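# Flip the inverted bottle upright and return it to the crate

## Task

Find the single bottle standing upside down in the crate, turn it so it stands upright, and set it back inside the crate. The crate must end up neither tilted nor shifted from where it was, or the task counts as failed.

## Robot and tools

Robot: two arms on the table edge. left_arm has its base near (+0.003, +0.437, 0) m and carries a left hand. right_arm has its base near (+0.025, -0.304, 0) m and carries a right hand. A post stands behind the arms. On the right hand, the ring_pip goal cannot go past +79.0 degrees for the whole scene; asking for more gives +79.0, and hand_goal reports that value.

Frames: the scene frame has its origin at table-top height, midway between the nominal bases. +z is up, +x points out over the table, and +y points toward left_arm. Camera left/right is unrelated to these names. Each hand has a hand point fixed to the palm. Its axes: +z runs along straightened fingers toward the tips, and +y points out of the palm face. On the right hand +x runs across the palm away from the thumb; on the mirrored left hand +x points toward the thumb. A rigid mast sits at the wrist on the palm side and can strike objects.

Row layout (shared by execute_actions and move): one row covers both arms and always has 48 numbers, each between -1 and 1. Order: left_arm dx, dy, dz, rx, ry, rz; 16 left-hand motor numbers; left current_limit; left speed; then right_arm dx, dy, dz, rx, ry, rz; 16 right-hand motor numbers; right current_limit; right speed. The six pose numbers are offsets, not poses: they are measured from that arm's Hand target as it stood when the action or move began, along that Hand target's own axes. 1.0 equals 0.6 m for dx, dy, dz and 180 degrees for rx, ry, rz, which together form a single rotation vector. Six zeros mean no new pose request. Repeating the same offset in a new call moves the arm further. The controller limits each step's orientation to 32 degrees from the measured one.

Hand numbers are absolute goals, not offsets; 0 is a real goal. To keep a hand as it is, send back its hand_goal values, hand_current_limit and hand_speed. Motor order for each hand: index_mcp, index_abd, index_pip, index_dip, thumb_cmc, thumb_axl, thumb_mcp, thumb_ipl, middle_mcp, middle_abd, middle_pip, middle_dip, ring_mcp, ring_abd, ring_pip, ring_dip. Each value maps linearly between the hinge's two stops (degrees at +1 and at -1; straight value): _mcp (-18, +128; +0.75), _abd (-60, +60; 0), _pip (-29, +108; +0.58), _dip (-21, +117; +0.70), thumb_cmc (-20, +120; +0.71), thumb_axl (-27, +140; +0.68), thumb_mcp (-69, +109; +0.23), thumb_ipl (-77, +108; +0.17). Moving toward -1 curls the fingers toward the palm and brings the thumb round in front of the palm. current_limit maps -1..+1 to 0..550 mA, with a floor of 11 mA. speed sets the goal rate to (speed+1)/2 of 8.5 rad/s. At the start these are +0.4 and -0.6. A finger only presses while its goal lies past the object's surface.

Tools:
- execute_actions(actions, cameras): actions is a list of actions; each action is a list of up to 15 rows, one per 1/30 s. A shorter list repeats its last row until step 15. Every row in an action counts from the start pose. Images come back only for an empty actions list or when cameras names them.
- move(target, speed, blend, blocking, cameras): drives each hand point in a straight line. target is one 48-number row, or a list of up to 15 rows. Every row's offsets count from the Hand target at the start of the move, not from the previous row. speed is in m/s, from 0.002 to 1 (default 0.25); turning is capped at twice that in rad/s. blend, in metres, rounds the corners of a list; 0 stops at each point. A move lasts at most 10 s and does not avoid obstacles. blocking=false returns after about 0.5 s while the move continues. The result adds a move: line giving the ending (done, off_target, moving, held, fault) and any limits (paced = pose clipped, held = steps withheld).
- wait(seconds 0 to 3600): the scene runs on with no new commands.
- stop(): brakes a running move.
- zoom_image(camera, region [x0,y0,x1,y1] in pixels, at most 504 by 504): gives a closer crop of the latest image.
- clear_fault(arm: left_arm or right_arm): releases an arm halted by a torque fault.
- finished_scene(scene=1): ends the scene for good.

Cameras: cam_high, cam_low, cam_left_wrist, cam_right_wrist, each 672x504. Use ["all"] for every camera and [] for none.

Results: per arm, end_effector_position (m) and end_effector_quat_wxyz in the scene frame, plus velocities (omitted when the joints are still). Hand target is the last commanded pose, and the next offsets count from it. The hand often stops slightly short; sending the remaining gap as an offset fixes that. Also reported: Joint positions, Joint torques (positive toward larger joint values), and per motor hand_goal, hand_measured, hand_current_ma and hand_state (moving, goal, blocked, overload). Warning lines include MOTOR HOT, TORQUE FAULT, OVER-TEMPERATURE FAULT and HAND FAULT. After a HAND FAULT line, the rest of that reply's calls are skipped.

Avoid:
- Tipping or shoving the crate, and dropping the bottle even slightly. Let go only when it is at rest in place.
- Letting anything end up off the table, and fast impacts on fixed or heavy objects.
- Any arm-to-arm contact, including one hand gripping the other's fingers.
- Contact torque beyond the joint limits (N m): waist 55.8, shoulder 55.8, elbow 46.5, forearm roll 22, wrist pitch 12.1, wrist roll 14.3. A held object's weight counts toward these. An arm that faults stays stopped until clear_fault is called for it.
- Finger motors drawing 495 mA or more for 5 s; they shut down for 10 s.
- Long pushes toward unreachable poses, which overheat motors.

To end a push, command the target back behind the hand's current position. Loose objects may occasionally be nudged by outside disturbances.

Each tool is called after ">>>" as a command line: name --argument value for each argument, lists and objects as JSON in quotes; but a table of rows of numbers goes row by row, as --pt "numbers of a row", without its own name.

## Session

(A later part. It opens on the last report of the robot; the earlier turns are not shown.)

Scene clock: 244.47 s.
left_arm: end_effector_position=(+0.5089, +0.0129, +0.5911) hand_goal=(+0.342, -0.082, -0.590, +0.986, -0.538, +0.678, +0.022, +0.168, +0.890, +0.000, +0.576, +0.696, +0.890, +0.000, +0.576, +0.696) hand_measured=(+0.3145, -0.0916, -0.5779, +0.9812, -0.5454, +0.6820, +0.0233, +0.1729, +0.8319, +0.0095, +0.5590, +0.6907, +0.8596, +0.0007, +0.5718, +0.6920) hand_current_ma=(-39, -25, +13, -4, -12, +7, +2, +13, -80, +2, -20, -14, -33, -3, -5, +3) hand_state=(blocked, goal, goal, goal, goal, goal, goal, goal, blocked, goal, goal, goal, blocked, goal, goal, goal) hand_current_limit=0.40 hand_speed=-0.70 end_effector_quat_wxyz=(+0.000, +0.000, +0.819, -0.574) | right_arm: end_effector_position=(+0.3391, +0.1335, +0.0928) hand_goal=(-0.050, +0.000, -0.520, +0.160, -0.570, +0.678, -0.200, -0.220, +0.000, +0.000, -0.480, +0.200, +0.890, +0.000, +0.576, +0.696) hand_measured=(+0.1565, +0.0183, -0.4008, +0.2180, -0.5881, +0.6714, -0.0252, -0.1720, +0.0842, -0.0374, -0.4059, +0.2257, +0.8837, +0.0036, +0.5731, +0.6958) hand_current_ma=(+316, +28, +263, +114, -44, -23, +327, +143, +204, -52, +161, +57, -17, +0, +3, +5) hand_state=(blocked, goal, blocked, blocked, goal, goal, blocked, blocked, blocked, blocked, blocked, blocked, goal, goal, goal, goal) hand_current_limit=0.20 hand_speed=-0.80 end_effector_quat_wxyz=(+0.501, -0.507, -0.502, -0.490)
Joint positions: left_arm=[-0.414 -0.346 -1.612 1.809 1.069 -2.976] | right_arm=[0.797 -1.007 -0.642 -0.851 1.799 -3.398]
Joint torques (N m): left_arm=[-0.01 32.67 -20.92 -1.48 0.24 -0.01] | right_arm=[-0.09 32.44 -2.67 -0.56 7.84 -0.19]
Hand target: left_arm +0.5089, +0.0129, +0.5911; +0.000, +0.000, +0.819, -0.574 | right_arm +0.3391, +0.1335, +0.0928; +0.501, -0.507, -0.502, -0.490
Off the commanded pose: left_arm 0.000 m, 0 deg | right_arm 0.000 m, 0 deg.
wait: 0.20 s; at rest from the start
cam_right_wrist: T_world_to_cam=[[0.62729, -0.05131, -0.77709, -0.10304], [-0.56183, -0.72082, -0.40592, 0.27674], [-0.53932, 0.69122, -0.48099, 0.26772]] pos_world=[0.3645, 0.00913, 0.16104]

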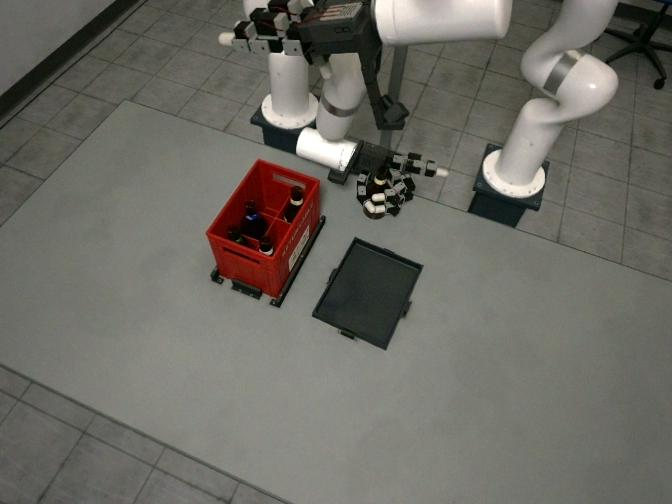

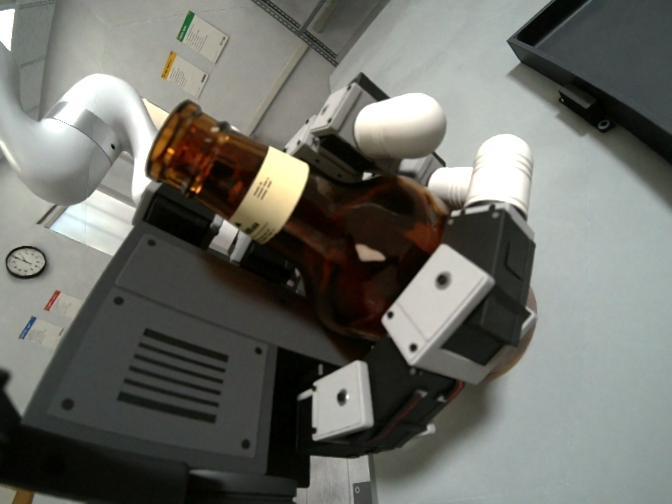

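>>> move --pt "0 0 0 0 0 0 0.342 -0.083 -0.591 0.986 -0.539 0.677 0.0225 0.168 0.89 0 0.576 0.696 0.89 0 0.576 0.696 0.4 -0.7 -0.005 0.0001 0 0 0 0 -0.05 0 -0.52 0.16 -0.571 0.677 -0.2 -0.22 0.0 0 -0.48 0.2 0.89 0 0.576 0.696 0.2 -0.8" --speed 0.02 --cameras '["cam_high","cam_right_wrist"]'

>>> zoom_image --camera "cam_high" --region '[340, 140, 440, 240]'

Scene clock: 245.93 s.
left_arm: end_effector_position=(+0.5089, +0.0129, +0.5911) hand_goal=(+0.342, -0.082, -0.590, +0.986, -0.538, +0.678, +0.022, +0.168, +0.890, +0.000, +0.576, +0.696, +0.890, +0.000, +0.576, +0.696) hand_measured=(+0.3133, -0.0902, -0.5779, +0.9812, -0.5466, +0.6820, +0.0233, +0.1729, +0.8319, +0.0109, +0.5590, +0.6907, +0.8584, +0.0007, +0.5718, +0.6920) hand_current_ma=(-55, -21, +5, -5, -12, +8, -3, +12, -77, +3, -23, -14, -19, +1, -10, -5) hand_state=(blocked, goal, goal, goal, goal, goal, goal, goal, blocked, goal, goal, goal, blocked, goal, goal, goal) hand_current_limit=0.40 hand_speed=-0.70 end_effector_quat_wxyz=(+0.000, +0.000, +0.819, -0.574) | right_arm: end_effector_position=(+0.3391, +0.1334, +0.0898) hand_goal=(-0.050, +0.000, -0.520, +0.160, -0.570, +0.678, -0.200, -0.220, +0.000, +0.000, -0.480, +0.200, +0.890, +0.000, +0.576, +0.696) hand_measured=(+0.1553, -0.0037, -0.4033, +0.2155, -0.5906, +0.6651, -0.0242, -0.1739, +0.0842, -0.0477, -0.4059, +0.2257, +0.8837, +0.0036, +0.5731, +0.6958) hand_current_ma=(+317, -14, +263, +113, -47, -40, +321, +139, +197, -71, +157, +57, -18, +6, +4, +5) hand_state=(blocked, goal, blocked, blocked, blocked, goal, blocked, blocked, blocked, blocked, blocked, blocked, goal, goal, goal, goal) hand_current_limit=0.20 hand_speed=-0.80 end_effector_quat_wxyz=(+0.501, -0.507, -0.502, -0.490)
Joint positions: left_arm=[-0.414 -0.346 -1.612 1.809 1.069 -2.976] | right_arm=[0.797 -1.016 -0.647 -0.852 1.801 -3.401]
Joint torques (N m): left_arm=[-0.01 32.67 -20.92 -1.48 0.24 -0.01] | right_arm=[-0.09 12.59 -2.59 -0.57 1.57 -0.19]
Hand target: left_arm +0.5089, +0.0129, +0.5911; +0.000, +0.000, +0.819, -0.574 | right_arm +0.3391, +0.1334, +0.0898; +0.501, -0.507, -0.502, -0.490
Off the commanded pose: left_arm 0.000 m, 0 deg | right_arm 0.000 m, 0 deg.
move: done
cam_right_wrist: T_world_to_cam=[[0.62729, -0.05131, -0.77709, -0.10544], [-0.56183, -0.72082, -0.40592, 0.2755], [-0.53932, 0.69122, -0.48099, 0.26641]] pos_world=[0.3646, 0.00903, 0.15804]

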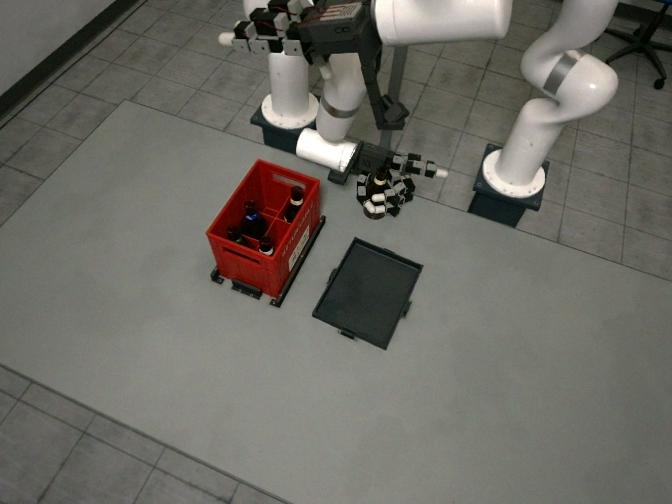

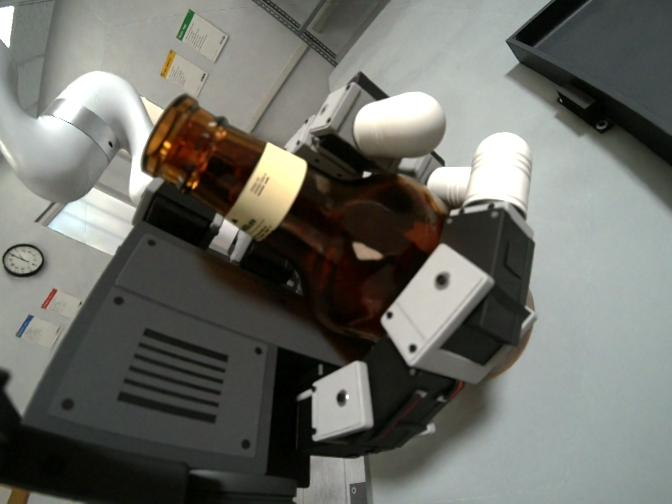

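Scaled by 5.040 from the camera's image (finer frame: 960x720).

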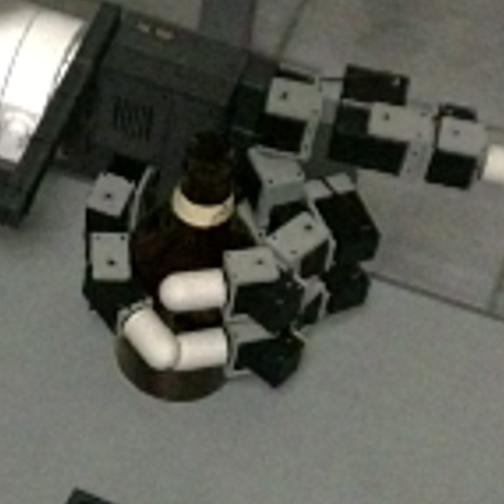

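>>> move --pt "0 0 0 0 0 0 0.342 -0.083 -0.591 0.986 -0.539 0.677 0.0225 0.168 0.89 0 0.576 0.696 0.89 0 0.576 0.696 0.4 -0.7 0.002 0 0 0 0 0 -0.05 0 -0.52 0.16 -0.571 0.677 -0.2 -0.22 0.0 0 -0.48 0.2 0.89 0 0.576 0.696 0.2 -0.8" --speed 0.02 --cameras '[]'

Scene clock: 247.30 s.
left_arm: end_effector_position=(+0.5089, +0.0129, +0.5911) hand_goal=(+0.342, -0.082, -0.590, +0.986, -0.538, +0.678, +0.022, +0.168, +0.890, +0.000, +0.576, +0.696, +0.890, +0.000, +0.576, +0.696) hand_measured=(+0.3133, -0.0902, -0.5779, +0.9812, -0.5479, +0.6820, +0.0233, +0.1729, +0.8319, +0.0095, +0.5577, +0.6907, +0.8584, +0.0021, +0.5718, +0.6932) hand_current_ma=(-28, -14, +22, -11, -8, +15, +3, +5, -82, -2, -17, -11, -49, -4, -17, +6) hand_state=(blocked, goal, goal, goal, goal, goal, goal, goal, blocked, goal, goal, goal, blocked, goal, goal, goal) hand_current_limit=0.40 hand_speed=-0.70 end_effector_quat_wxyz=(+0.000, +0.000, +0.819, -0.574) | right_arm: end_effector_position=(+0.3391, +0.1334, +0.0910) hand_goal=(-0.050, +0.000, -0.520, +0.160, -0.570, +0.678, -0.200, -0.220, +0.000, +0.000, -0.480, +0.200, +0.890, +0.000, +0.576, +0.696) hand_measured=(+0.1553, +0.0036, -0.4033, +0.2142, -0.5868, +0.6651, -0.0252, -0.1730, +0.0842, -0.0477, -0.4046, +0.2257, +0.8837, +0.0036, +0.5731, +0.6958) hand_current_ma=(+315, -1, +264, +107, -46, -40, +328, +136, +196, -62, +159, +56, -20, +3, +6, +3) hand_state=(blocked, goal, blocked, blocked, goal, goal, blocked, blocked, blocked, blocked, blocked, blocked, goal, goal, goal, goal) hand_current_limit=0.20 hand_speed=-0.80 end_effector_quat_wxyz=(+0.501, -0.507, -0.502, -0.490)
Joint positions: left_arm=[-0.414 -0.346 -1.612 1.809 1.069 -2.976] | right_arm=[0.797 -1.012 -0.645 -0.852 1.8 -3.4]
Joint torques (N m): left_arm=[-0.01 32.67 -20.92 -1.48 0.24 -0.01] | right_arm=[-0.09 32.49 -2.62 -0.56 -4.47 -0.19]
Hand target: left_arm +0.5089, +0.0129, +0.5911; +0.000, +0.000, +0.819, -0.574 | right_arm +0.3391, +0.1334, +0.0910; +0.501, -0.507, -0.502, -0.490
Off the commanded pose: left_arm 0.000 m, 0 deg | right_arm 0.000 m, 0 deg.
move: done

>>> move --pt "0 0 0 0 0 0 0.342 -0.083 -0.591 0.986 -0.539 0.677 0.0225 0.168 0.89 0 0.576 0.696 0.89 0 0.576 0.696 0.4 -0.7 0 0 0 0 0 0 0.22 0 -0.3 0.33 -0.571 0.677 0.12 -0.05 0.22 0 -0.3 0.33 0.89 0 0.576 0.696 0.2 -0.85" --speed 0.02 --cameras '["cam_right_wrist","cam_high","cam_low"]'

>>> zoom_image --camera "cam_high" --region '[340, 140, 440, 240]'

Scene clock: 249.30 s.
left_arm: end_effector_position=(+0.5089, +0.0129, +0.5911) hand_goal=(+0.342, -0.082, -0.590, +0.986, -0.538, +0.678, +0.022, +0.168, +0.890, +0.000, +0.576, +0.696, +0.890, +0.000, +0.576, +0.696) hand_measured=(+0.3133, -0.0902, -0.5779, +0.9812, -0.5454, +0.6820, +0.0233, +0.1729, +0.8319, +0.0109, +0.5590, +0.6907, +0.8596, +0.0007, +0.5718, +0.6920) hand_current_ma=(-45, -13, +8, +7, -6, +7, -10, -1, -82, -5, -20, -22, -36, -1, -26, +6) hand_state=(blocked, goal, goal, goal, goal, goal, goal, goal, blocked, goal, goal, goal, blocked, goal, goal, goal) hand_current_limit=0.40 hand_speed=-0.70 end_effector_quat_wxyz=(+0.000, +0.000, +0.819, -0.574) | right_arm: end_effector_position=(+0.3391, +0.1334, +0.0910) hand_goal=(+0.220, +0.000, -0.300, +0.330, -0.570, +0.678, +0.120, -0.050, +0.220, +0.000, -0.300, +0.330, +0.890, +0.000, +0.576, +0.696) hand_measured=(+0.2180, +0.0036, -0.3045, +0.3276, -0.5580, +0.6767, +0.1173, -0.0539, +0.2192, -0.0008, -0.2994, +0.3250, +0.8837, +0.0036, +0.5731, +0.6958) hand_current_ma=(-13, +3, -2, -10, +15, -18, -11, -8, +0, -5, -5, -8, -11, +5, -2, +8) hand_state=(goal, goal, goal, goal, goal, goal, goal, goal, goal, goal, goal, goal, goal, goal, goal, goal) hand_current_limit=0.20 hand_speed=-0.85 end_effector_quat_wxyz=(+0.501, -0.507, -0.502, -0.490)
Joint positions: left_arm=[-0.414 -0.346 -1.612 1.809 1.069 -2.976] | right_arm=[0.797 -1.012 -0.645 -0.852 1.8 -3.4]
Joint torques (N m): left_arm=[-0.01 32.67 -20.92 -1.48 0.24 -0.01] | right_arm=[-0.09 32.49 -2.62 -0.57 1.58 -0.19]
Hand target: left_arm +0.5089, +0.0129, +0.5911; +0.000, +0.000, +0.819, -0.574 | right_arm +0.3391, +0.1334, +0.0910; +0.501, -0.507, -0.502, -0.490
Off the commanded pose: left_arm 0.000 m, 0 deg | right_arm 0.000 m, 0 deg.
move: done
cam_right_wrist: T_world_to_cam=[[0.62729, -0.05131, -0.77709, -0.1045], [-0.56183, -0.72082, -0.40592, 0.27606], [-0.53932, 0.69122, -0.48099, 0.26691]] pos_world=[0.3646, 0.00913, 0.15923]
Images, in order (width x height): cam_high 672x504, cam_low 672x504, cam_right_wrist 672x504.

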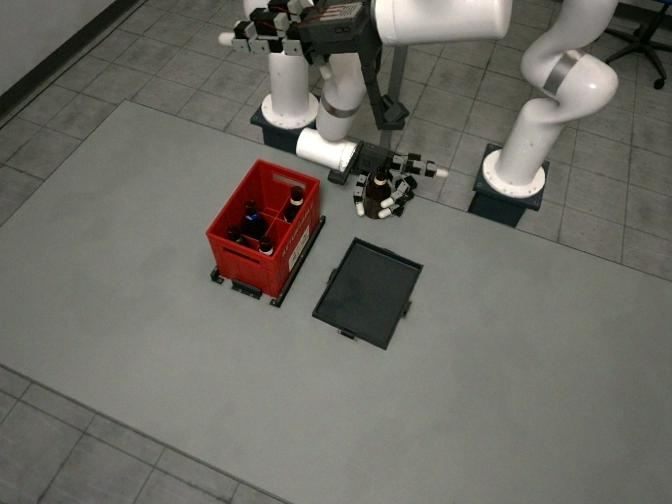

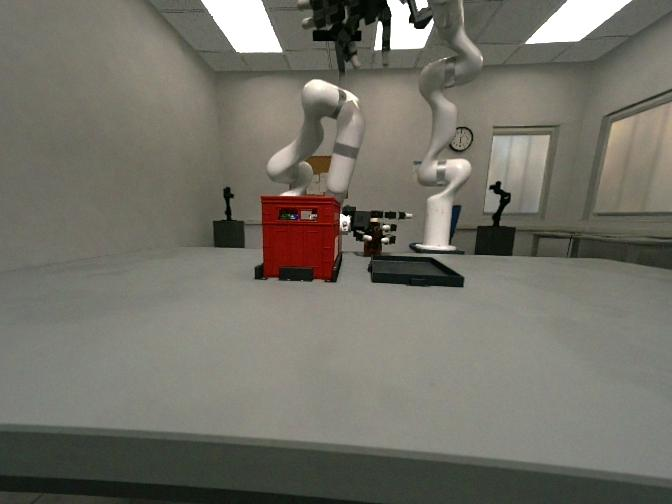

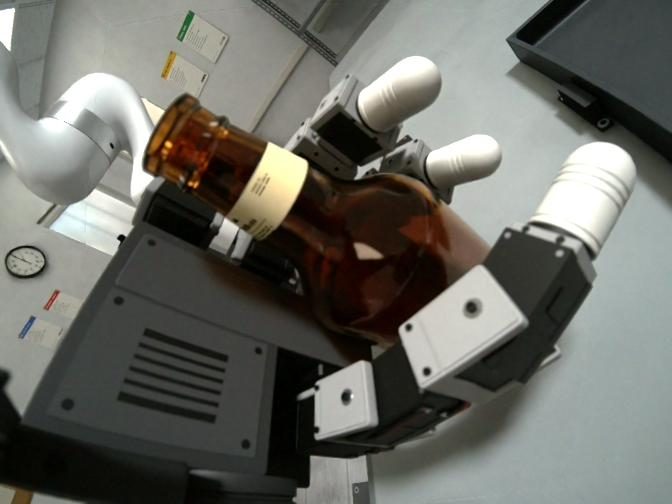

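Scaled by 5.040 from the camera's image (finer frame: 960x720).

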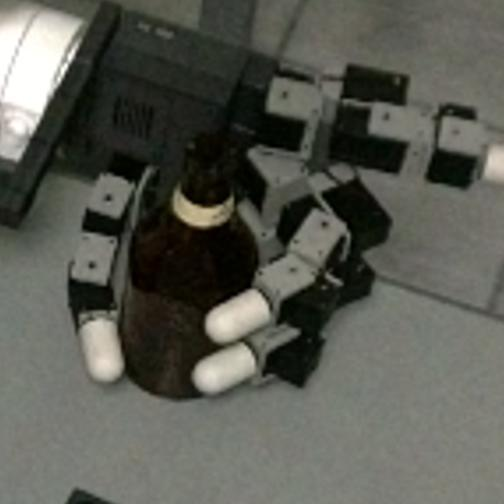

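>>> move --pt "0 0 0 0 0 0 0.342 -0.083 -0.591 0.986 -0.539 0.677 0.0225 0.168 0.89 0 0.576 0.696 0.89 0 0.576 0.696 0.4 -0.7 0 0 0 0 0 0 0.754 0 0.576 0.696 -0.571 0.677 0.35 0.168 0.754 0 0.576 0.696 0.89 0 0.576 0.696 0.2 -0.6" --pt "0 0 0 0 0 0 0.342 -0.083 -0.591 0.986 -0.539 0.677 0.0225 0.168 0.89 0 0.576 0.696 0.89 0 0.576 0.696 0.4 -0.7 0.003 -0.03 0 0 0 0 0.754 0 0.576 0.696 -0.571 0.677 0.35 0.168 0.754 0 0.576 0.696 0.89 0 0.576 0.696 0.2 -0.6" --pt "0 0 0 0 0 0 0.342 -0.083 -0.591 0.986 -0.539 0.677 0.0225 0.168 0.89 0 0.576 0.696 0.89 0 0.576 0.696 0.4 -0.7 0.009 -0.03 -0.417 0 0 0 0.754 0 0.576 0.696 -0.571 0.677 0.35 0.168 0.754 0 0.576 0.696 0.89 0 0.576 0.696 0.2 -0.6" --speed '[0.05,0.03,0.12]' --blend '[0,0.004,0]' --cameras '["cam_right_wrist","cam_high"]'

>>> zoom_image --camera "cam_high" --region '[300, 110, 440, 250]'

Scene clock: 256.07 s.
left_arm: end_effector_position=(+0.5089, +0.0129, +0.5911) hand_goal=(+0.342, -0.082, -0.590, +0.986, -0.538, +0.678, +0.022, +0.168, +0.890, +0.000, +0.576, +0.696, +0.890, +0.000, +0.576, +0.696) hand_measured=(+0.3133, -0.0902, -0.5779, +0.9812, -0.5454, +0.6820, +0.0233, +0.1719, +0.8319, +0.0095, +0.5590, +0.6907, +0.8596, +0.0007, +0.5718, +0.6920) hand_current_ma=(-58, +1, +5, -4, -3, -10, +8, +3, -91, -2, -13, -25, -35, +1, -11, -15) hand_state=(blocked, goal, goal, goal, goal, goal, goal, goal, blocked, goal, goal, goal, blocked, goal, goal, goal) hand_current_limit=0.40 hand_speed=-0.70 end_effector_quat_wxyz=(+0.000, +0.000, +0.819, -0.574) | right_arm: end_effector_position=(+0.3229, -0.1167, +0.1013) hand_goal=(+0.754, +0.000, +0.576, +0.696, -0.570, +0.678, +0.350, +0.168, +0.754, +0.000, +0.576, +0.696, +0.890, +0.000, +0.576, +0.696) hand_measured=(+0.7559, +0.0036, +0.5757, +0.6958, -0.5580, +0.6756, +0.3499, +0.1672, +0.7559, +0.0036, +0.5744, +0.6945, +0.8849, +0.0036, +0.5731, +0.6945) hand_current_ma=(-7, +1, -2, -10, +17, -13, -11, +1, +4, -1, -1, +6, -15, +7, -2, +3) hand_state=(goal, goal, goal, goal, goal, goal, goal, goal, goal, goal, goal, goal, goal, goal, goal, goal) hand_current_limit=0.20 hand_speed=-0.60 end_effector_quat_wxyz=(+0.501, -0.507, -0.502, -0.490)
Joint positions: left_arm=[-0.414 -0.346 -1.612 1.809 1.069 -2.976] | right_arm=[-0.108 -1.027 -0.428 -1.691 1.467 -3.72]
Joint torques (N m): left_arm=[-0.01 32.67 -20.92 -1.48 0.24 -0.01] | right_arm=[-0.03 26.53 3.56 -0.88 1.38 -0.1]
Hand target: left_arm +0.5089, +0.0129, +0.5911; +0.000, +0.000, +0.819, -0.574 | right_arm +0.3229, -0.1167, +0.1013; +0.501, -0.507, -0.502, -0.490
Off the commanded pose: left_arm 0.000 m, 0 deg | right_arm 0.000 m, 0 deg.
move: done
cam_right_wrist: T_world_to_cam=[[0.62729, -0.05131, -0.77709, -0.09917], [-0.56183, -0.72082, -0.40592, 0.09079], [-0.53932, 0.69122, -0.48099, 0.43607]] pos_world=[0.3484, -0.24107, 0.16953]
Images, in order (width x height): cam_high 672x504, cam_right_wrist 672x504.

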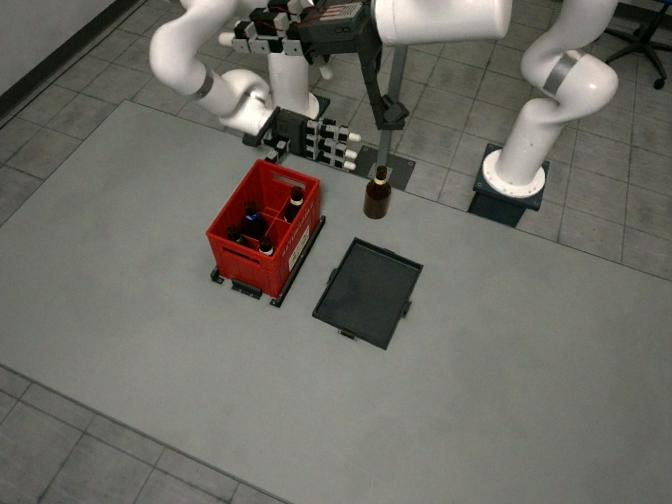

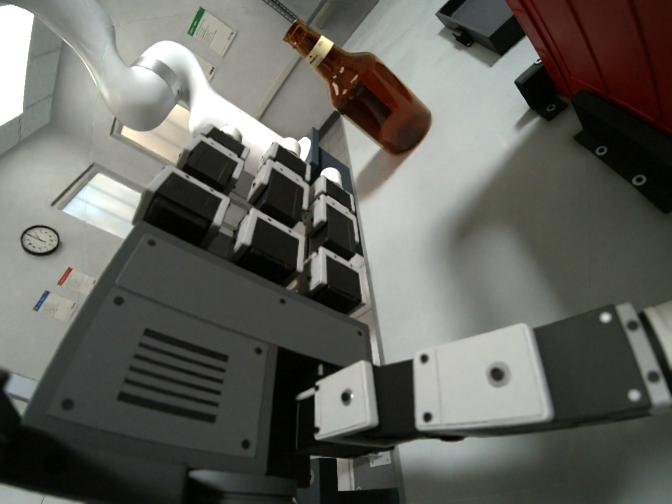

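Scaled by 3.600 from the camera's image (finer frame: 960x720).

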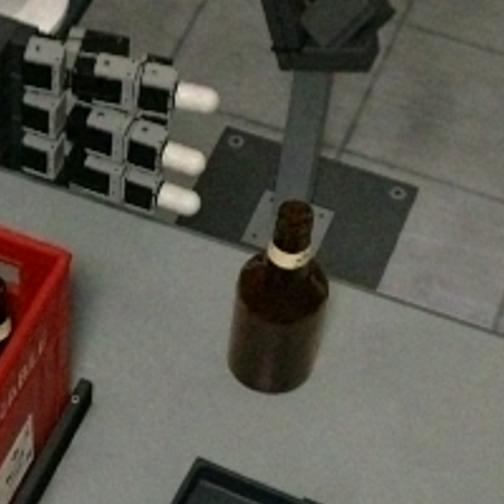

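>>> move --pt "0.32 0.2467 0.0092 0 0 0 0.342 -0.083 -0.591 0.986 -0.539 0.677 0.0225 0.168 0.89 0 0.576 0.696 0.89 0 0.576 0.696 0.4 -0.7 0.3625 0.0382 -0.1785 0 0 0 0.754 0 0.576 0.696 0.714 0.677 0.226 0.168 0.754 0 0.576 0.696 0.754 0 0.576 0.696 0.2 -0.6" --pt "0.32 0.4817 0.0947 0 0 0 0.342 -0.083 -0.591 0.986 -0.539 0.677 0.0225 0.168 0.89 0 0.576 0.696 0.89 0 0.576 0.696 0.4 -0.7 0.483 0.4632 -0.5165 -0.035 -0.0258 0.031 0.754 0 0.576 0.696 0.714 0.677 0.226 0.168 0.754 0 0.576 0.696 0.754 0 0.576 0.696 0.2 -0.6" --speed 0.15 --blend '[0.02,0]' --cameras '["all"]'

>>> zoom_image --camera "cam_high" --region '[300, 90, 440, 250]'

>>> zoom_image --camera "cam_low" --region '[310, 120, 430, 270]'

Scene clock: 266.73 s.
left_arm: end_effector_position=(+0.3170, +0.0585, +0.3000) hand_goal=(+0.342, -0.082, -0.590, +0.986, -0.538, +0.678, +0.022, +0.168, +0.890, +0.000, +0.576, +0.696, +0.890, +0.000, +0.576, +0.696) hand_measured=(+0.3133, -0.0902, -0.5779, +0.9825, -0.5466, +0.6820, +0.0233, +0.1719, +0.8319, +0.0065, +0.5590, +0.6907, +0.8596, -0.0023, +0.5718, +0.6932) hand_current_ma=(-49, -14, +2, -4, -7, +4, +5, +3, -91, -3, -23, -19, -21, +12, -9, -3) hand_state=(blocked, goal, goal, goal, goal, goal, goal, goal, blocked, goal, goal, goal, blocked, goal, goal, goal) hand_current_limit=0.40 hand_speed=-0.70 end_effector_quat_wxyz=(+0.000, +0.000, +0.819, -0.574) | right_arm: end_effector_position=(+0.6073, -0.4195, +0.3924) hand_goal=(+0.754, +0.000, +0.576, +0.696, +0.714, +0.678, +0.226, +0.168, +0.754, +0.000, +0.576, +0.696, +0.754, +0.000, +0.576, +0.696) hand_measured=(+0.7547, +0.0036, +0.5757, +0.6958, +0.7129, +0.6767, +0.2242, +0.1672, +0.7547, +0.0036, +0.5744, +0.6958, +0.7511, +0.0036, +0.5731, +0.6945) hand_current_ma=(-6, +5, +0, -8, -6, -11, -13, -8, +1, -4, -6, +3, -16, +13, +1, -2) hand_state=(goal, goal, goal, goal, goal, goal, goal, goal, goal, goal, goal, goal, goal, goal, goal, goal) hand_current_limit=0.20 hand_speed=-0.60 end_effector_quat_wxyz=(-0.475, +0.577, +0.469, +0.471)
Joint positions: left_arm=[-0.515 -0.131 -0.65 1.272 1.006 -2.099] | right_arm=[-0.549 -0.544 -1.188 -2.035 1.77 -2.465]
Joint torques (N m): left_arm=[0 22.73 -18.26 -0.53 1.29 1.84] | right_arm=[0 35.22 -17.03 0.68 1.39 -0.05]
Hand target: left_arm +0.3170, +0.0585, +0.3000; +0.000, +0.000, +0.819, -0.574 | right_arm +0.6073, -0.4194, +0.3924; -0.475, +0.577, +0.469, +0.471
Off the commanded pose: left_arm 0.000 m, 0 deg | right_arm 0.000 m, 0 deg.
move: done
cam_left_wrist: T_world_to_cam=[[0.80815, -0.16992, 0.56393, -0.45196], [-0.42317, 0.49845, 0.75662, -0.16802], [-0.40965, -0.85011, 0.33092, 0.20081]] pos_world=[0.37641, 0.17766, 0.31555]
cam_right_wrist: T_world_to_cam=[[0.53833, -0.18275, -0.82268, -0.05012], [-0.67255, -0.68141, -0.28872, 0.18831], [-0.50781, 0.70872, -0.48973, 0.93039]] pos_world=[0.6261, -0.54023, 0.46878]

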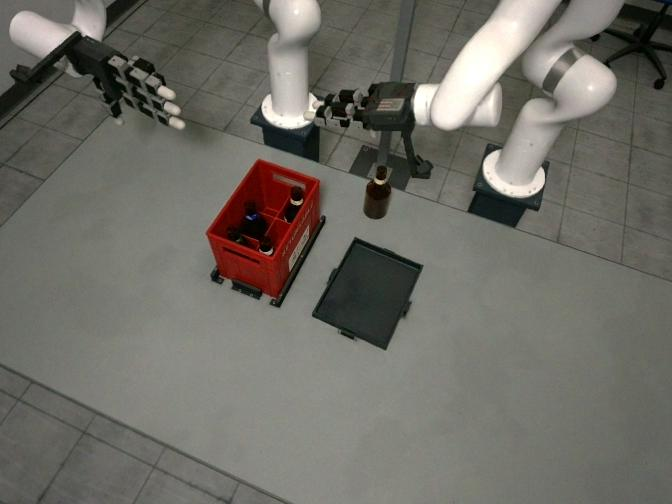

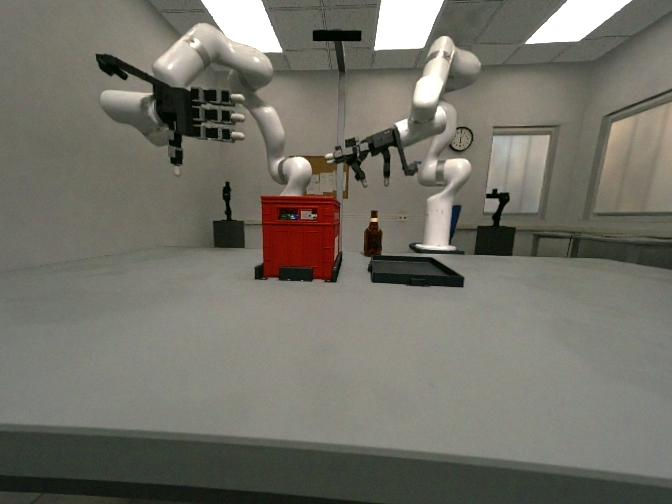

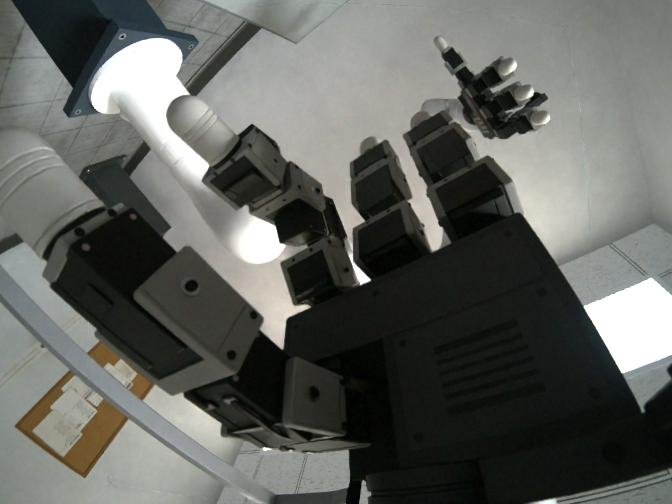

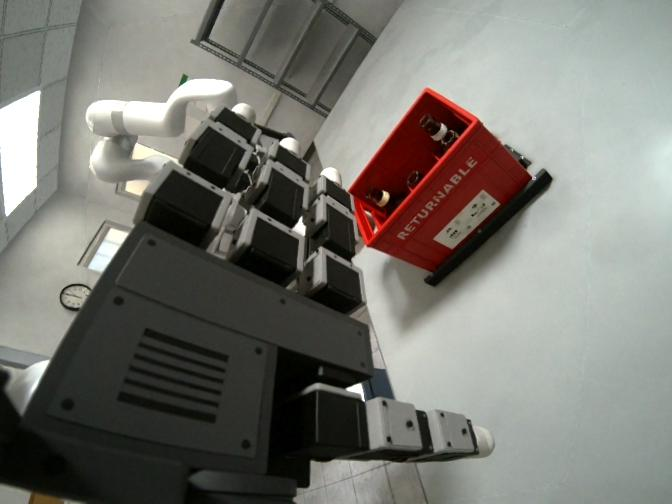

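Scaled by 3.150 from the camera's image (finer frame: 960x720).

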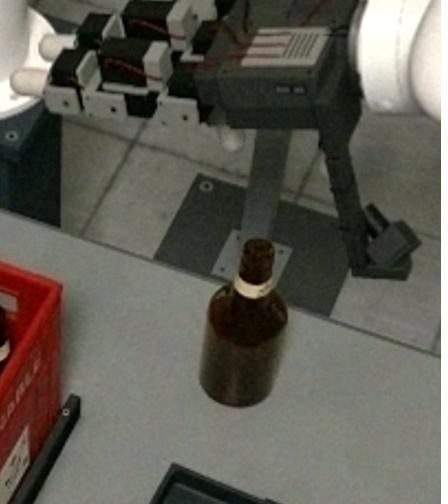

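Scaled by 3.360 from the camera's image (finer frame: 960x720).

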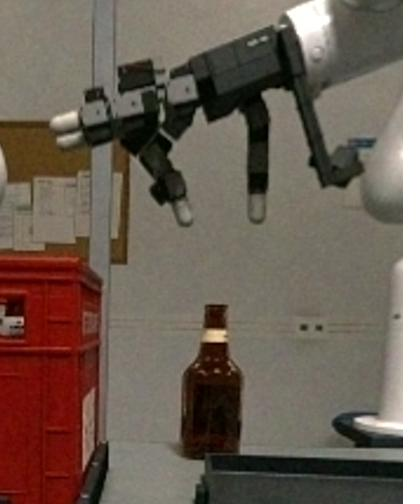

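>>> move --target '[-0.0017,0.21,0.0765,0,0,0, 0.342,-0.083,-0.591,0.986,-0.539,0.677,0.0225,0.168,0.89,0,0.576,0.696,0.89,0,0.576,0.696,0.4,-0.7, 0,0,0,0,0,0, 0.754,0,0.576,0.696,0.714,0.677,0.226,0.168,0.754,0,0.576,0.696,0.754,0,0.576,0.696,0.2,-0.6]' --speed 0.07 --cameras '["cam_high","cam_low","cam_left_wrist"]'

>>> zoom_image --camera "cam_high" --region '[320, 120, 440, 250]'

>>> zoom_image --camera "cam_low" --region '[330, 160, 420, 270]'

Scene clock: 270.80 s.
left_arm: end_effector_position=(+0.3181, +0.0585, +0.1660) hand_goal=(+0.342, -0.082, -0.590, +0.986, -0.538, +0.678, +0.022, +0.168, +0.890, +0.000, +0.576, +0.696, +0.890, +0.000, +0.576, +0.696) hand_measured=(+0.3145, -0.0902, -0.5766, +0.9812, -0.5466, +0.6820, +0.0233, +0.1729, +0.8319, +0.0080, +0.5603, +0.6907, +0.8596, -0.0023, +0.5718, +0.6932) hand_current_ma=(-30, +2, +4, -15, -10, +7, +9, +11, -79, -19, -11, -31, -32, -5, -5, -10) hand_state=(blocked, goal, goal, goal, goal, goal, goal, goal, blocked, goal, goal, goal, blocked, goal, goal, goal) hand_current_limit=0.40 hand_speed=-0.70 end_effector_quat_wxyz=(+0.000, +0.000, +0.819, -0.574) | right_arm: end_effector_position=(+0.6073, -0.4194, +0.3924) hand_goal=(+0.754, +0.000, +0.576, +0.696, +0.714, +0.678, +0.226, +0.168, +0.754, +0.000, +0.576, +0.696, +0.754, +0.000, +0.576, +0.696) hand_measured=(+0.7547, +0.0051, +0.5757, +0.6958, +0.7142, +0.6756, +0.2252, +0.1672, +0.7547, +0.0036, +0.5744, +0.6945, +0.7511, +0.0051, +0.5731, +0.6945) hand_current_ma=(-2, +2, +6, -8, -15, -15, -12, -4, +3, +11, -6, +0, -13, +3, +1, +4) hand_state=(goal, goal, goal, goal, goal, goal, goal, goal, goal, goal, goal, goal, goal, goal, goal, goal) hand_current_limit=0.20 hand_speed=-0.60 end_effector_quat_wxyz=(-0.475, +0.577, +0.469, +0.471)
Joint positions: left_arm=[-0.514 -0.455 -0.63 1.098 1.137 -1.736] | right_arm=[-0.548 -0.544 -1.188 -2.035 1.77 -2.465]
Joint torques (N m): left_arm=[0 28.74 -13.49 -0.17 4.92 1.63] | right_arm=[0 35.22 -17.03 0.68 1.39 -0.05]
Hand target: left_arm +0.3180, +0.0585, +0.1659; +0.000, +0.000, +0.819, -0.574 | right_arm +0.6073, -0.4194, +0.3924; -0.475, +0.577, +0.469, +0.471
Off the commanded pose: left_arm 0.000 m, 0 deg | right_arm 0.000 m, 0 deg.
move: done
cam_left_wrist: T_world_to_cam=[[0.80815, -0.16992, 0.56393, -0.37729], [-0.42317, 0.49845, 0.75662, -0.06617], [-0.40965, -0.85011, 0.33092, 0.2456]] pos_world=[0.37751, 0.17766, 0.18155]

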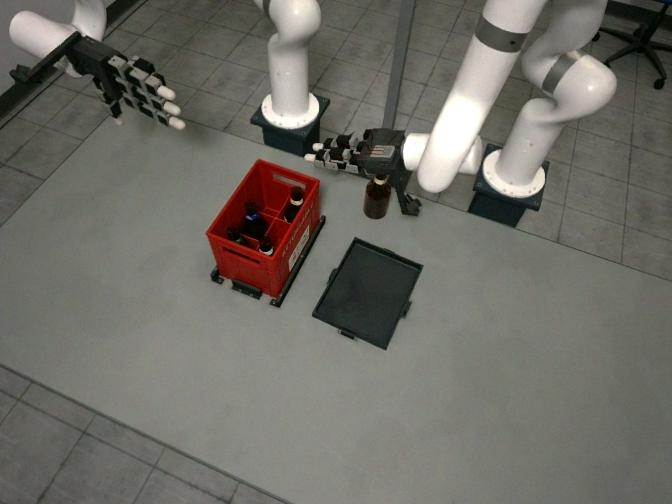

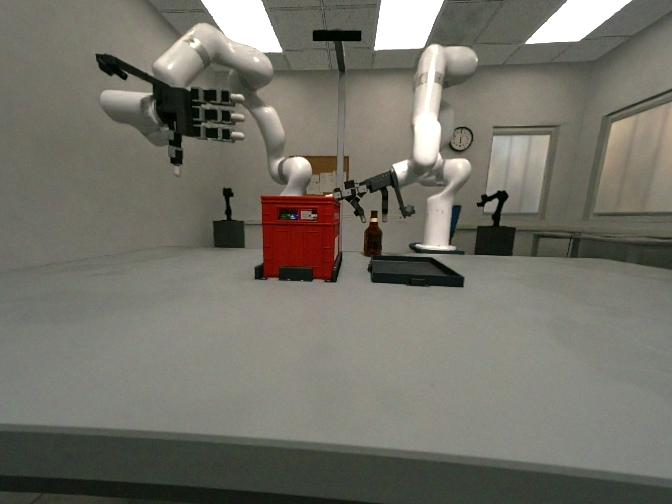

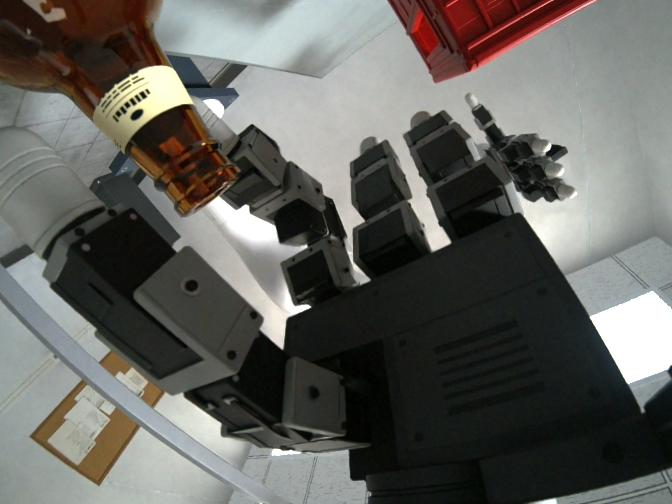

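Scaled by 3.877 from the camera's image (finer frame: 960x720).

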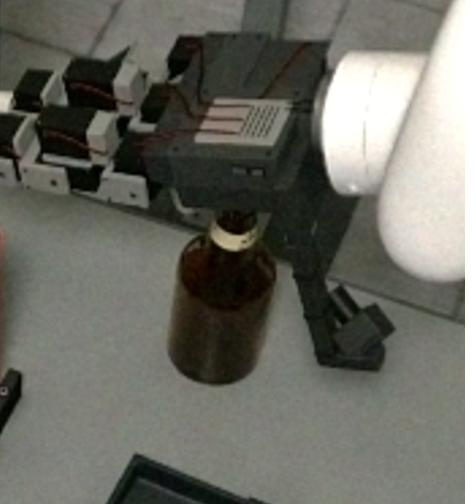

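Scaled by 4.582 from the camera's image (finer frame: 960x720).

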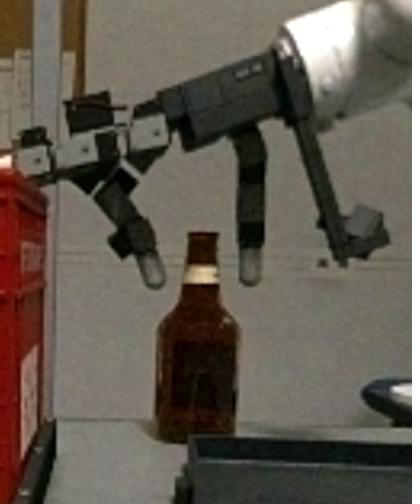

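>>> zoom_image --camera "cam_left_wrist" --region '[60, 40, 300, 260]'

Scaled by 2.100 from the camera's image (finer frame: 960x720).

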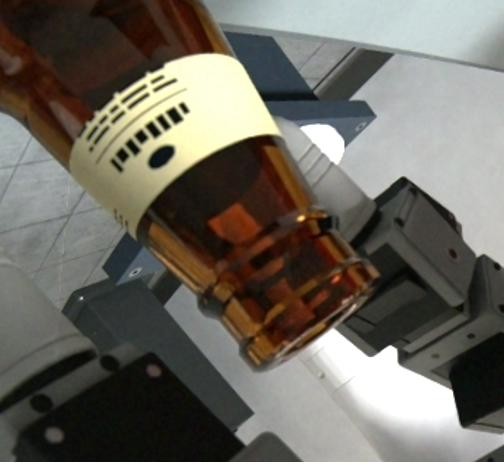

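>>> move --target '[-0.0067,0,0,0,0,0, 0.28,-0.083,-0.591,0.986,-0.539,0.677,-0.03,0.168,0.89,0,0.576,0.696,0.89,0,0.576,0.696,0.4,-0.85, 0,0,0,0,0,0, 0.754,0,0.576,0.696,0.714,0.677,0.226,0.168,0.754,0,0.576,0.696,0.754,0,0.576,0.696,0.2,-0.6]' --speed 0.03 --cameras '["cam_high","cam_low","cam_left_wrist"]'

>>> zoom_image --camera "cam_left_wrist" --region '[0, 40, 300, 260]'

>>> zoom_image --camera "cam_low" --region '[340, 180, 410, 260]'

Scene clock: 284.53 s.
left_arm: end_effector_position=(+0.3220, +0.0585, +0.1659) hand_goal=(+0.280, -0.082, -0.590, +0.986, -0.538, +0.678, -0.030, +0.168, +0.890, +0.000, +0.576, +0.696, +0.890, +0.000, +0.576, +0.696) hand_measured=(+0.2735, -0.0916, -0.5779, +0.9812, -0.5454, +0.6820, -0.0242, +0.1729, +0.8319, +0.0080, +0.5590, +0.6907, +0.8584, -0.0008, +0.5718, +0.6932) hand_current_ma=(-1, -5, -4, +3, +1, +3, +7, -16, -82, +11, -1, -22, -37, -15, -20, +10) hand_state=(goal, goal, goal, goal, goal, goal, goal, goal, blocked, goal, goal, goal, blocked, goal, goal, goal) hand_current_limit=0.40 hand_speed=-0.85 end_effector_quat_wxyz=(+0.000, +0.000, +0.819, -0.574) | right_arm: end_effector_position=(+0.6073, -0.4194, +0.3924) hand_goal=(+0.754, +0.000, +0.576, +0.696, +0.714, +0.678, +0.226, +0.168, +0.754, +0.000, +0.576, +0.696, +0.754, +0.000, +0.576, +0.696) hand_measured=(+0.7547, +0.0036, +0.5757, +0.6958, +0.7142, +0.6756, +0.2242, +0.1672, +0.7547, +0.0036, +0.5744, +0.6958, +0.7511, +0.0036, +0.5731, +0.6945) hand_current_ma=(-10, +9, -4, -7, -11, -13, -12, +0, +5, +10, -8, +2, -11, +9, +6, +0) hand_state=(goal, goal, goal, goal, goal, goal, goal, goal, goal, goal, goal, goal, goal, goal, goal, goal) hand_current_limit=0.20 hand_speed=-0.60 end_effector_quat_wxyz=(-0.475, +0.577, +0.469, +0.471)
Joint positions: left_arm=[-0.509 -0.461 -0.64 1.105 1.136 -1.741] | right_arm=[-0.548 -0.544 -1.188 -2.035 1.77 -2.465]
Joint torques (N m): left_arm=[0 28.98 -13.55 -0.17 1.48 -1.97] | right_arm=[0 35.22 -17.03 0.68 1.39 -0.05]
Hand target: left_arm +0.3221, +0.0585, +0.1659; +0.000, +0.000, +0.819, -0.574 | right_arm +0.6073, -0.4194, +0.3924; -0.475, +0.577, +0.469, +0.471
Off the commanded pose: left_arm 0.000 m, 0 deg | right_arm 0.000 m, 0 deg.
move: done
cam_left_wrist: T_world_to_cam=[[0.80815, -0.16992, 0.56393, -0.38038], [-0.42317, 0.49845, 0.75662, -0.06444], [-0.40965, -0.85011, 0.33092, 0.24723]] pos_world=[0.38142, 0.17766, 0.18145]

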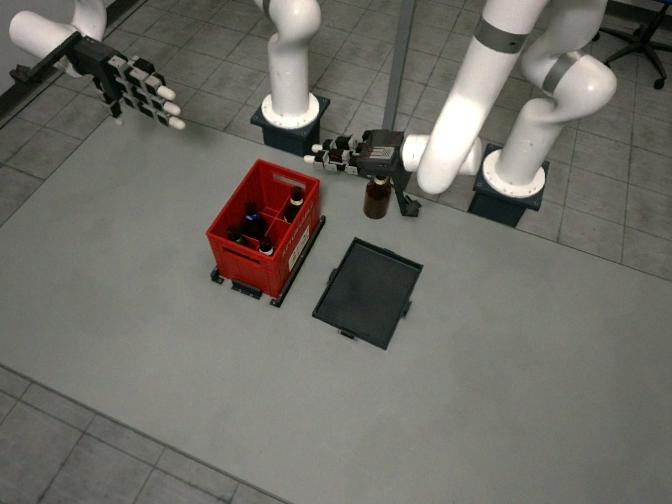

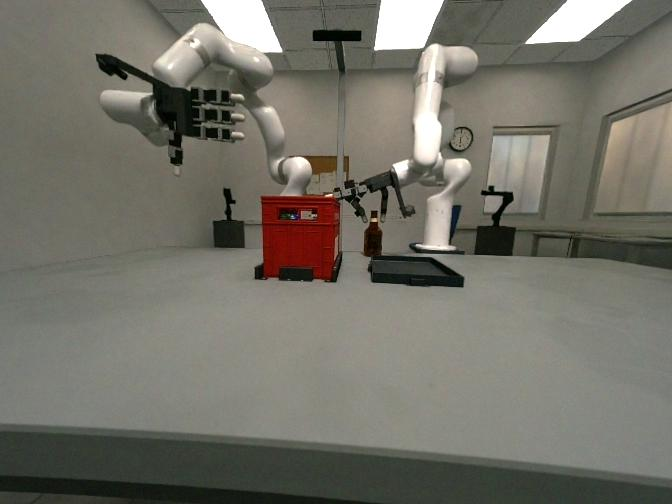

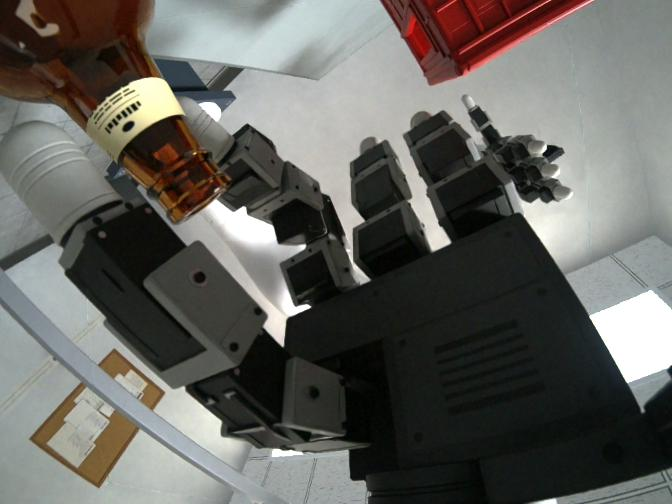

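Scaled by 1.680 from the camera's image (finer frame: 960x720).

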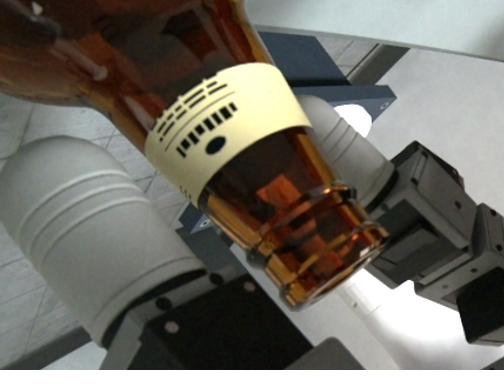

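Scaled by 6.300 from the camera's image (finer frame: 960x720).

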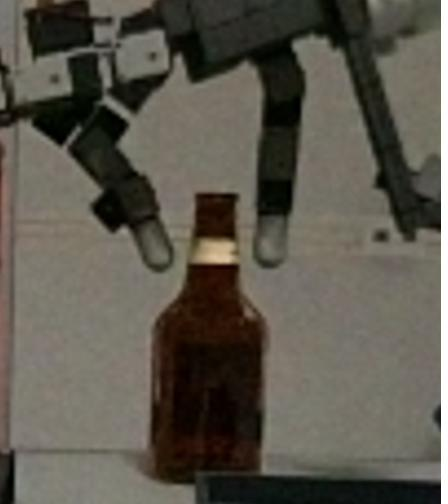

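>>> move --target '[0,0,0,0,0,0, 0.16,-0.083,-0.591,0.986,-0.539,0.677,-0.14,0.168,0.89,0,0.576,0.696,0.89,0,0.576,0.696,0.3,-0.85, 0,0,0,0,0,0, 0.754,0,0.576,0.696,0.714,0.677,0.226,0.168,0.754,0,0.576,0.696,0.754,0,0.576,0.696,0.2,-0.6]' --speed 0.03 --cameras '["cam_high","cam_low","cam_left_wrist"]'

>>> zoom_image --camera "cam_left_wrist" --region '[0, 40, 300, 260]'

>>> zoom_image --camera "cam_low" --region '[340, 180, 410, 260]'

Scene clock: 286.40 s.
left_arm: end_effector_position=(+0.3221, +0.0585, +0.1659) hand_goal=(+0.160, -0.082, -0.590, +0.986, -0.538, +0.678, -0.140, +0.168, +0.890, +0.000, +0.576, +0.696, +0.890, +0.000, +0.576, +0.696) hand_measured=(+0.2084, -0.0916, -0.5766, +0.9875, -0.5466, +0.6820, -0.0905, +0.1729, +0.8319, +0.0095, +0.5590, +0.6907, +0.8596, -0.0008, +0.5718, +0.6920) hand_current_ma=(+69, -12, +24, +5, -9, +2, +98, +10, -88, +4, -14, -7, -42, +1, -5, +8) hand_state=(blocked, goal, goal, goal, goal, goal, blocked, goal, blocked, goal, goal, goal, blocked, goal, goal, goal) hand_current_limit=0.30 hand_speed=-0.85 end_effector_quat_wxyz=(+0.000, +0.000, +0.819, -0.574) | right_arm: end_effector_position=(+0.6073, -0.4194, +0.3924) hand_goal=(+0.754, +0.000, +0.576, +0.696, +0.714, +0.678, +0.226, +0.168, +0.754, +0.000, +0.576, +0.696, +0.754, +0.000, +0.576, +0.696) hand_measured=(+0.7547, +0.0036, +0.5757, +0.6958, +0.7142, +0.6767, +0.2242, +0.1672, +0.7547, +0.0051, +0.5744, +0.6958, +0.7511, +0.0036, +0.5731, +0.6945) hand_current_ma=(-6, +8, -4, -11, -9, -15, -13, -4, +2, -3, -5, +2, -13, +4, +0, -2) hand_state=(goal, goal, goal, goal, goal, goal, goal, goal, goal, goal, goal, goal, goal, goal, goal, goal) hand_current_limit=0.20 hand_speed=-0.60 end_effector_quat_wxyz=(-0.475, +0.577, +0.469, +0.471)
Joint positions: left_arm=[-0.509 -0.461 -0.64 1.105 1.136 -1.741] | right_arm=[-0.548 -0.544 -1.188 -2.035 1.77 -2.465]
Joint torques (N m): left_arm=[0 28.98 -13.55 -0.17 1.47 -0.01] | right_arm=[0 35.22 -17.03 0.68 1.39 -0.05]
Hand target: left_arm +0.3221, +0.0585, +0.1659; +0.000, +0.000, +0.819, -0.574 | right_arm +0.6073, -0.4194, +0.3924; -0.475, +0.577, +0.469, +0.471
Off the commanded pose: left_arm 0.000 m, 0 deg | right_arm 0.000 m, 0 deg.
move: done
cam_left_wrist: T_world_to_cam=[[0.80812, -0.16998, 0.56396, -0.38044], [-0.42316, 0.49848, 0.75661, -0.06441], [-0.40973, -0.85007, 0.3309, 0.2473]] pos_world=[0.38151, 0.17766, 0.18145]

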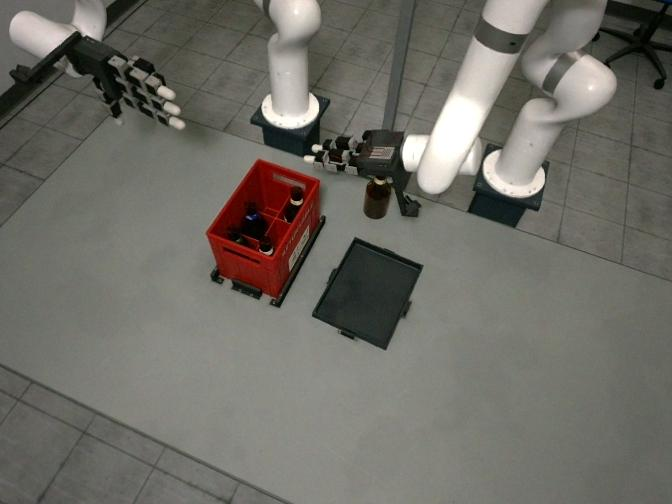

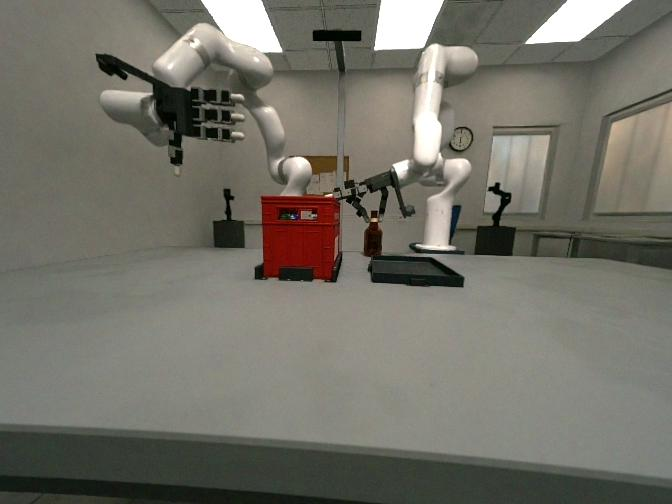

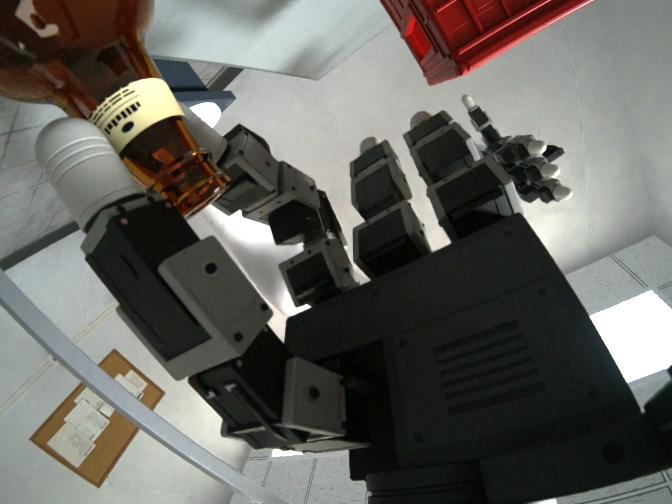

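Scaled by 1.680 from the camera's image (finer frame: 960x720).

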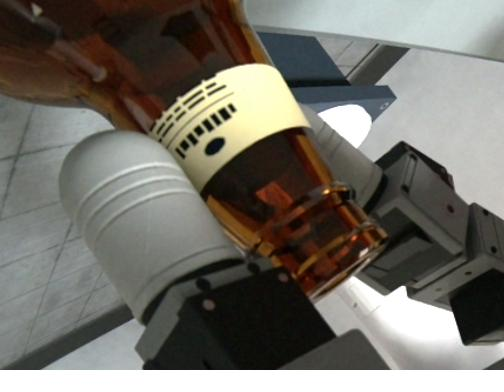

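Scaled by 6.300 from the camera's image (finer frame: 960x720).

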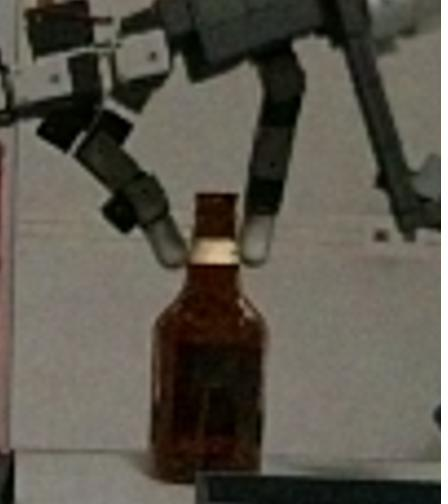

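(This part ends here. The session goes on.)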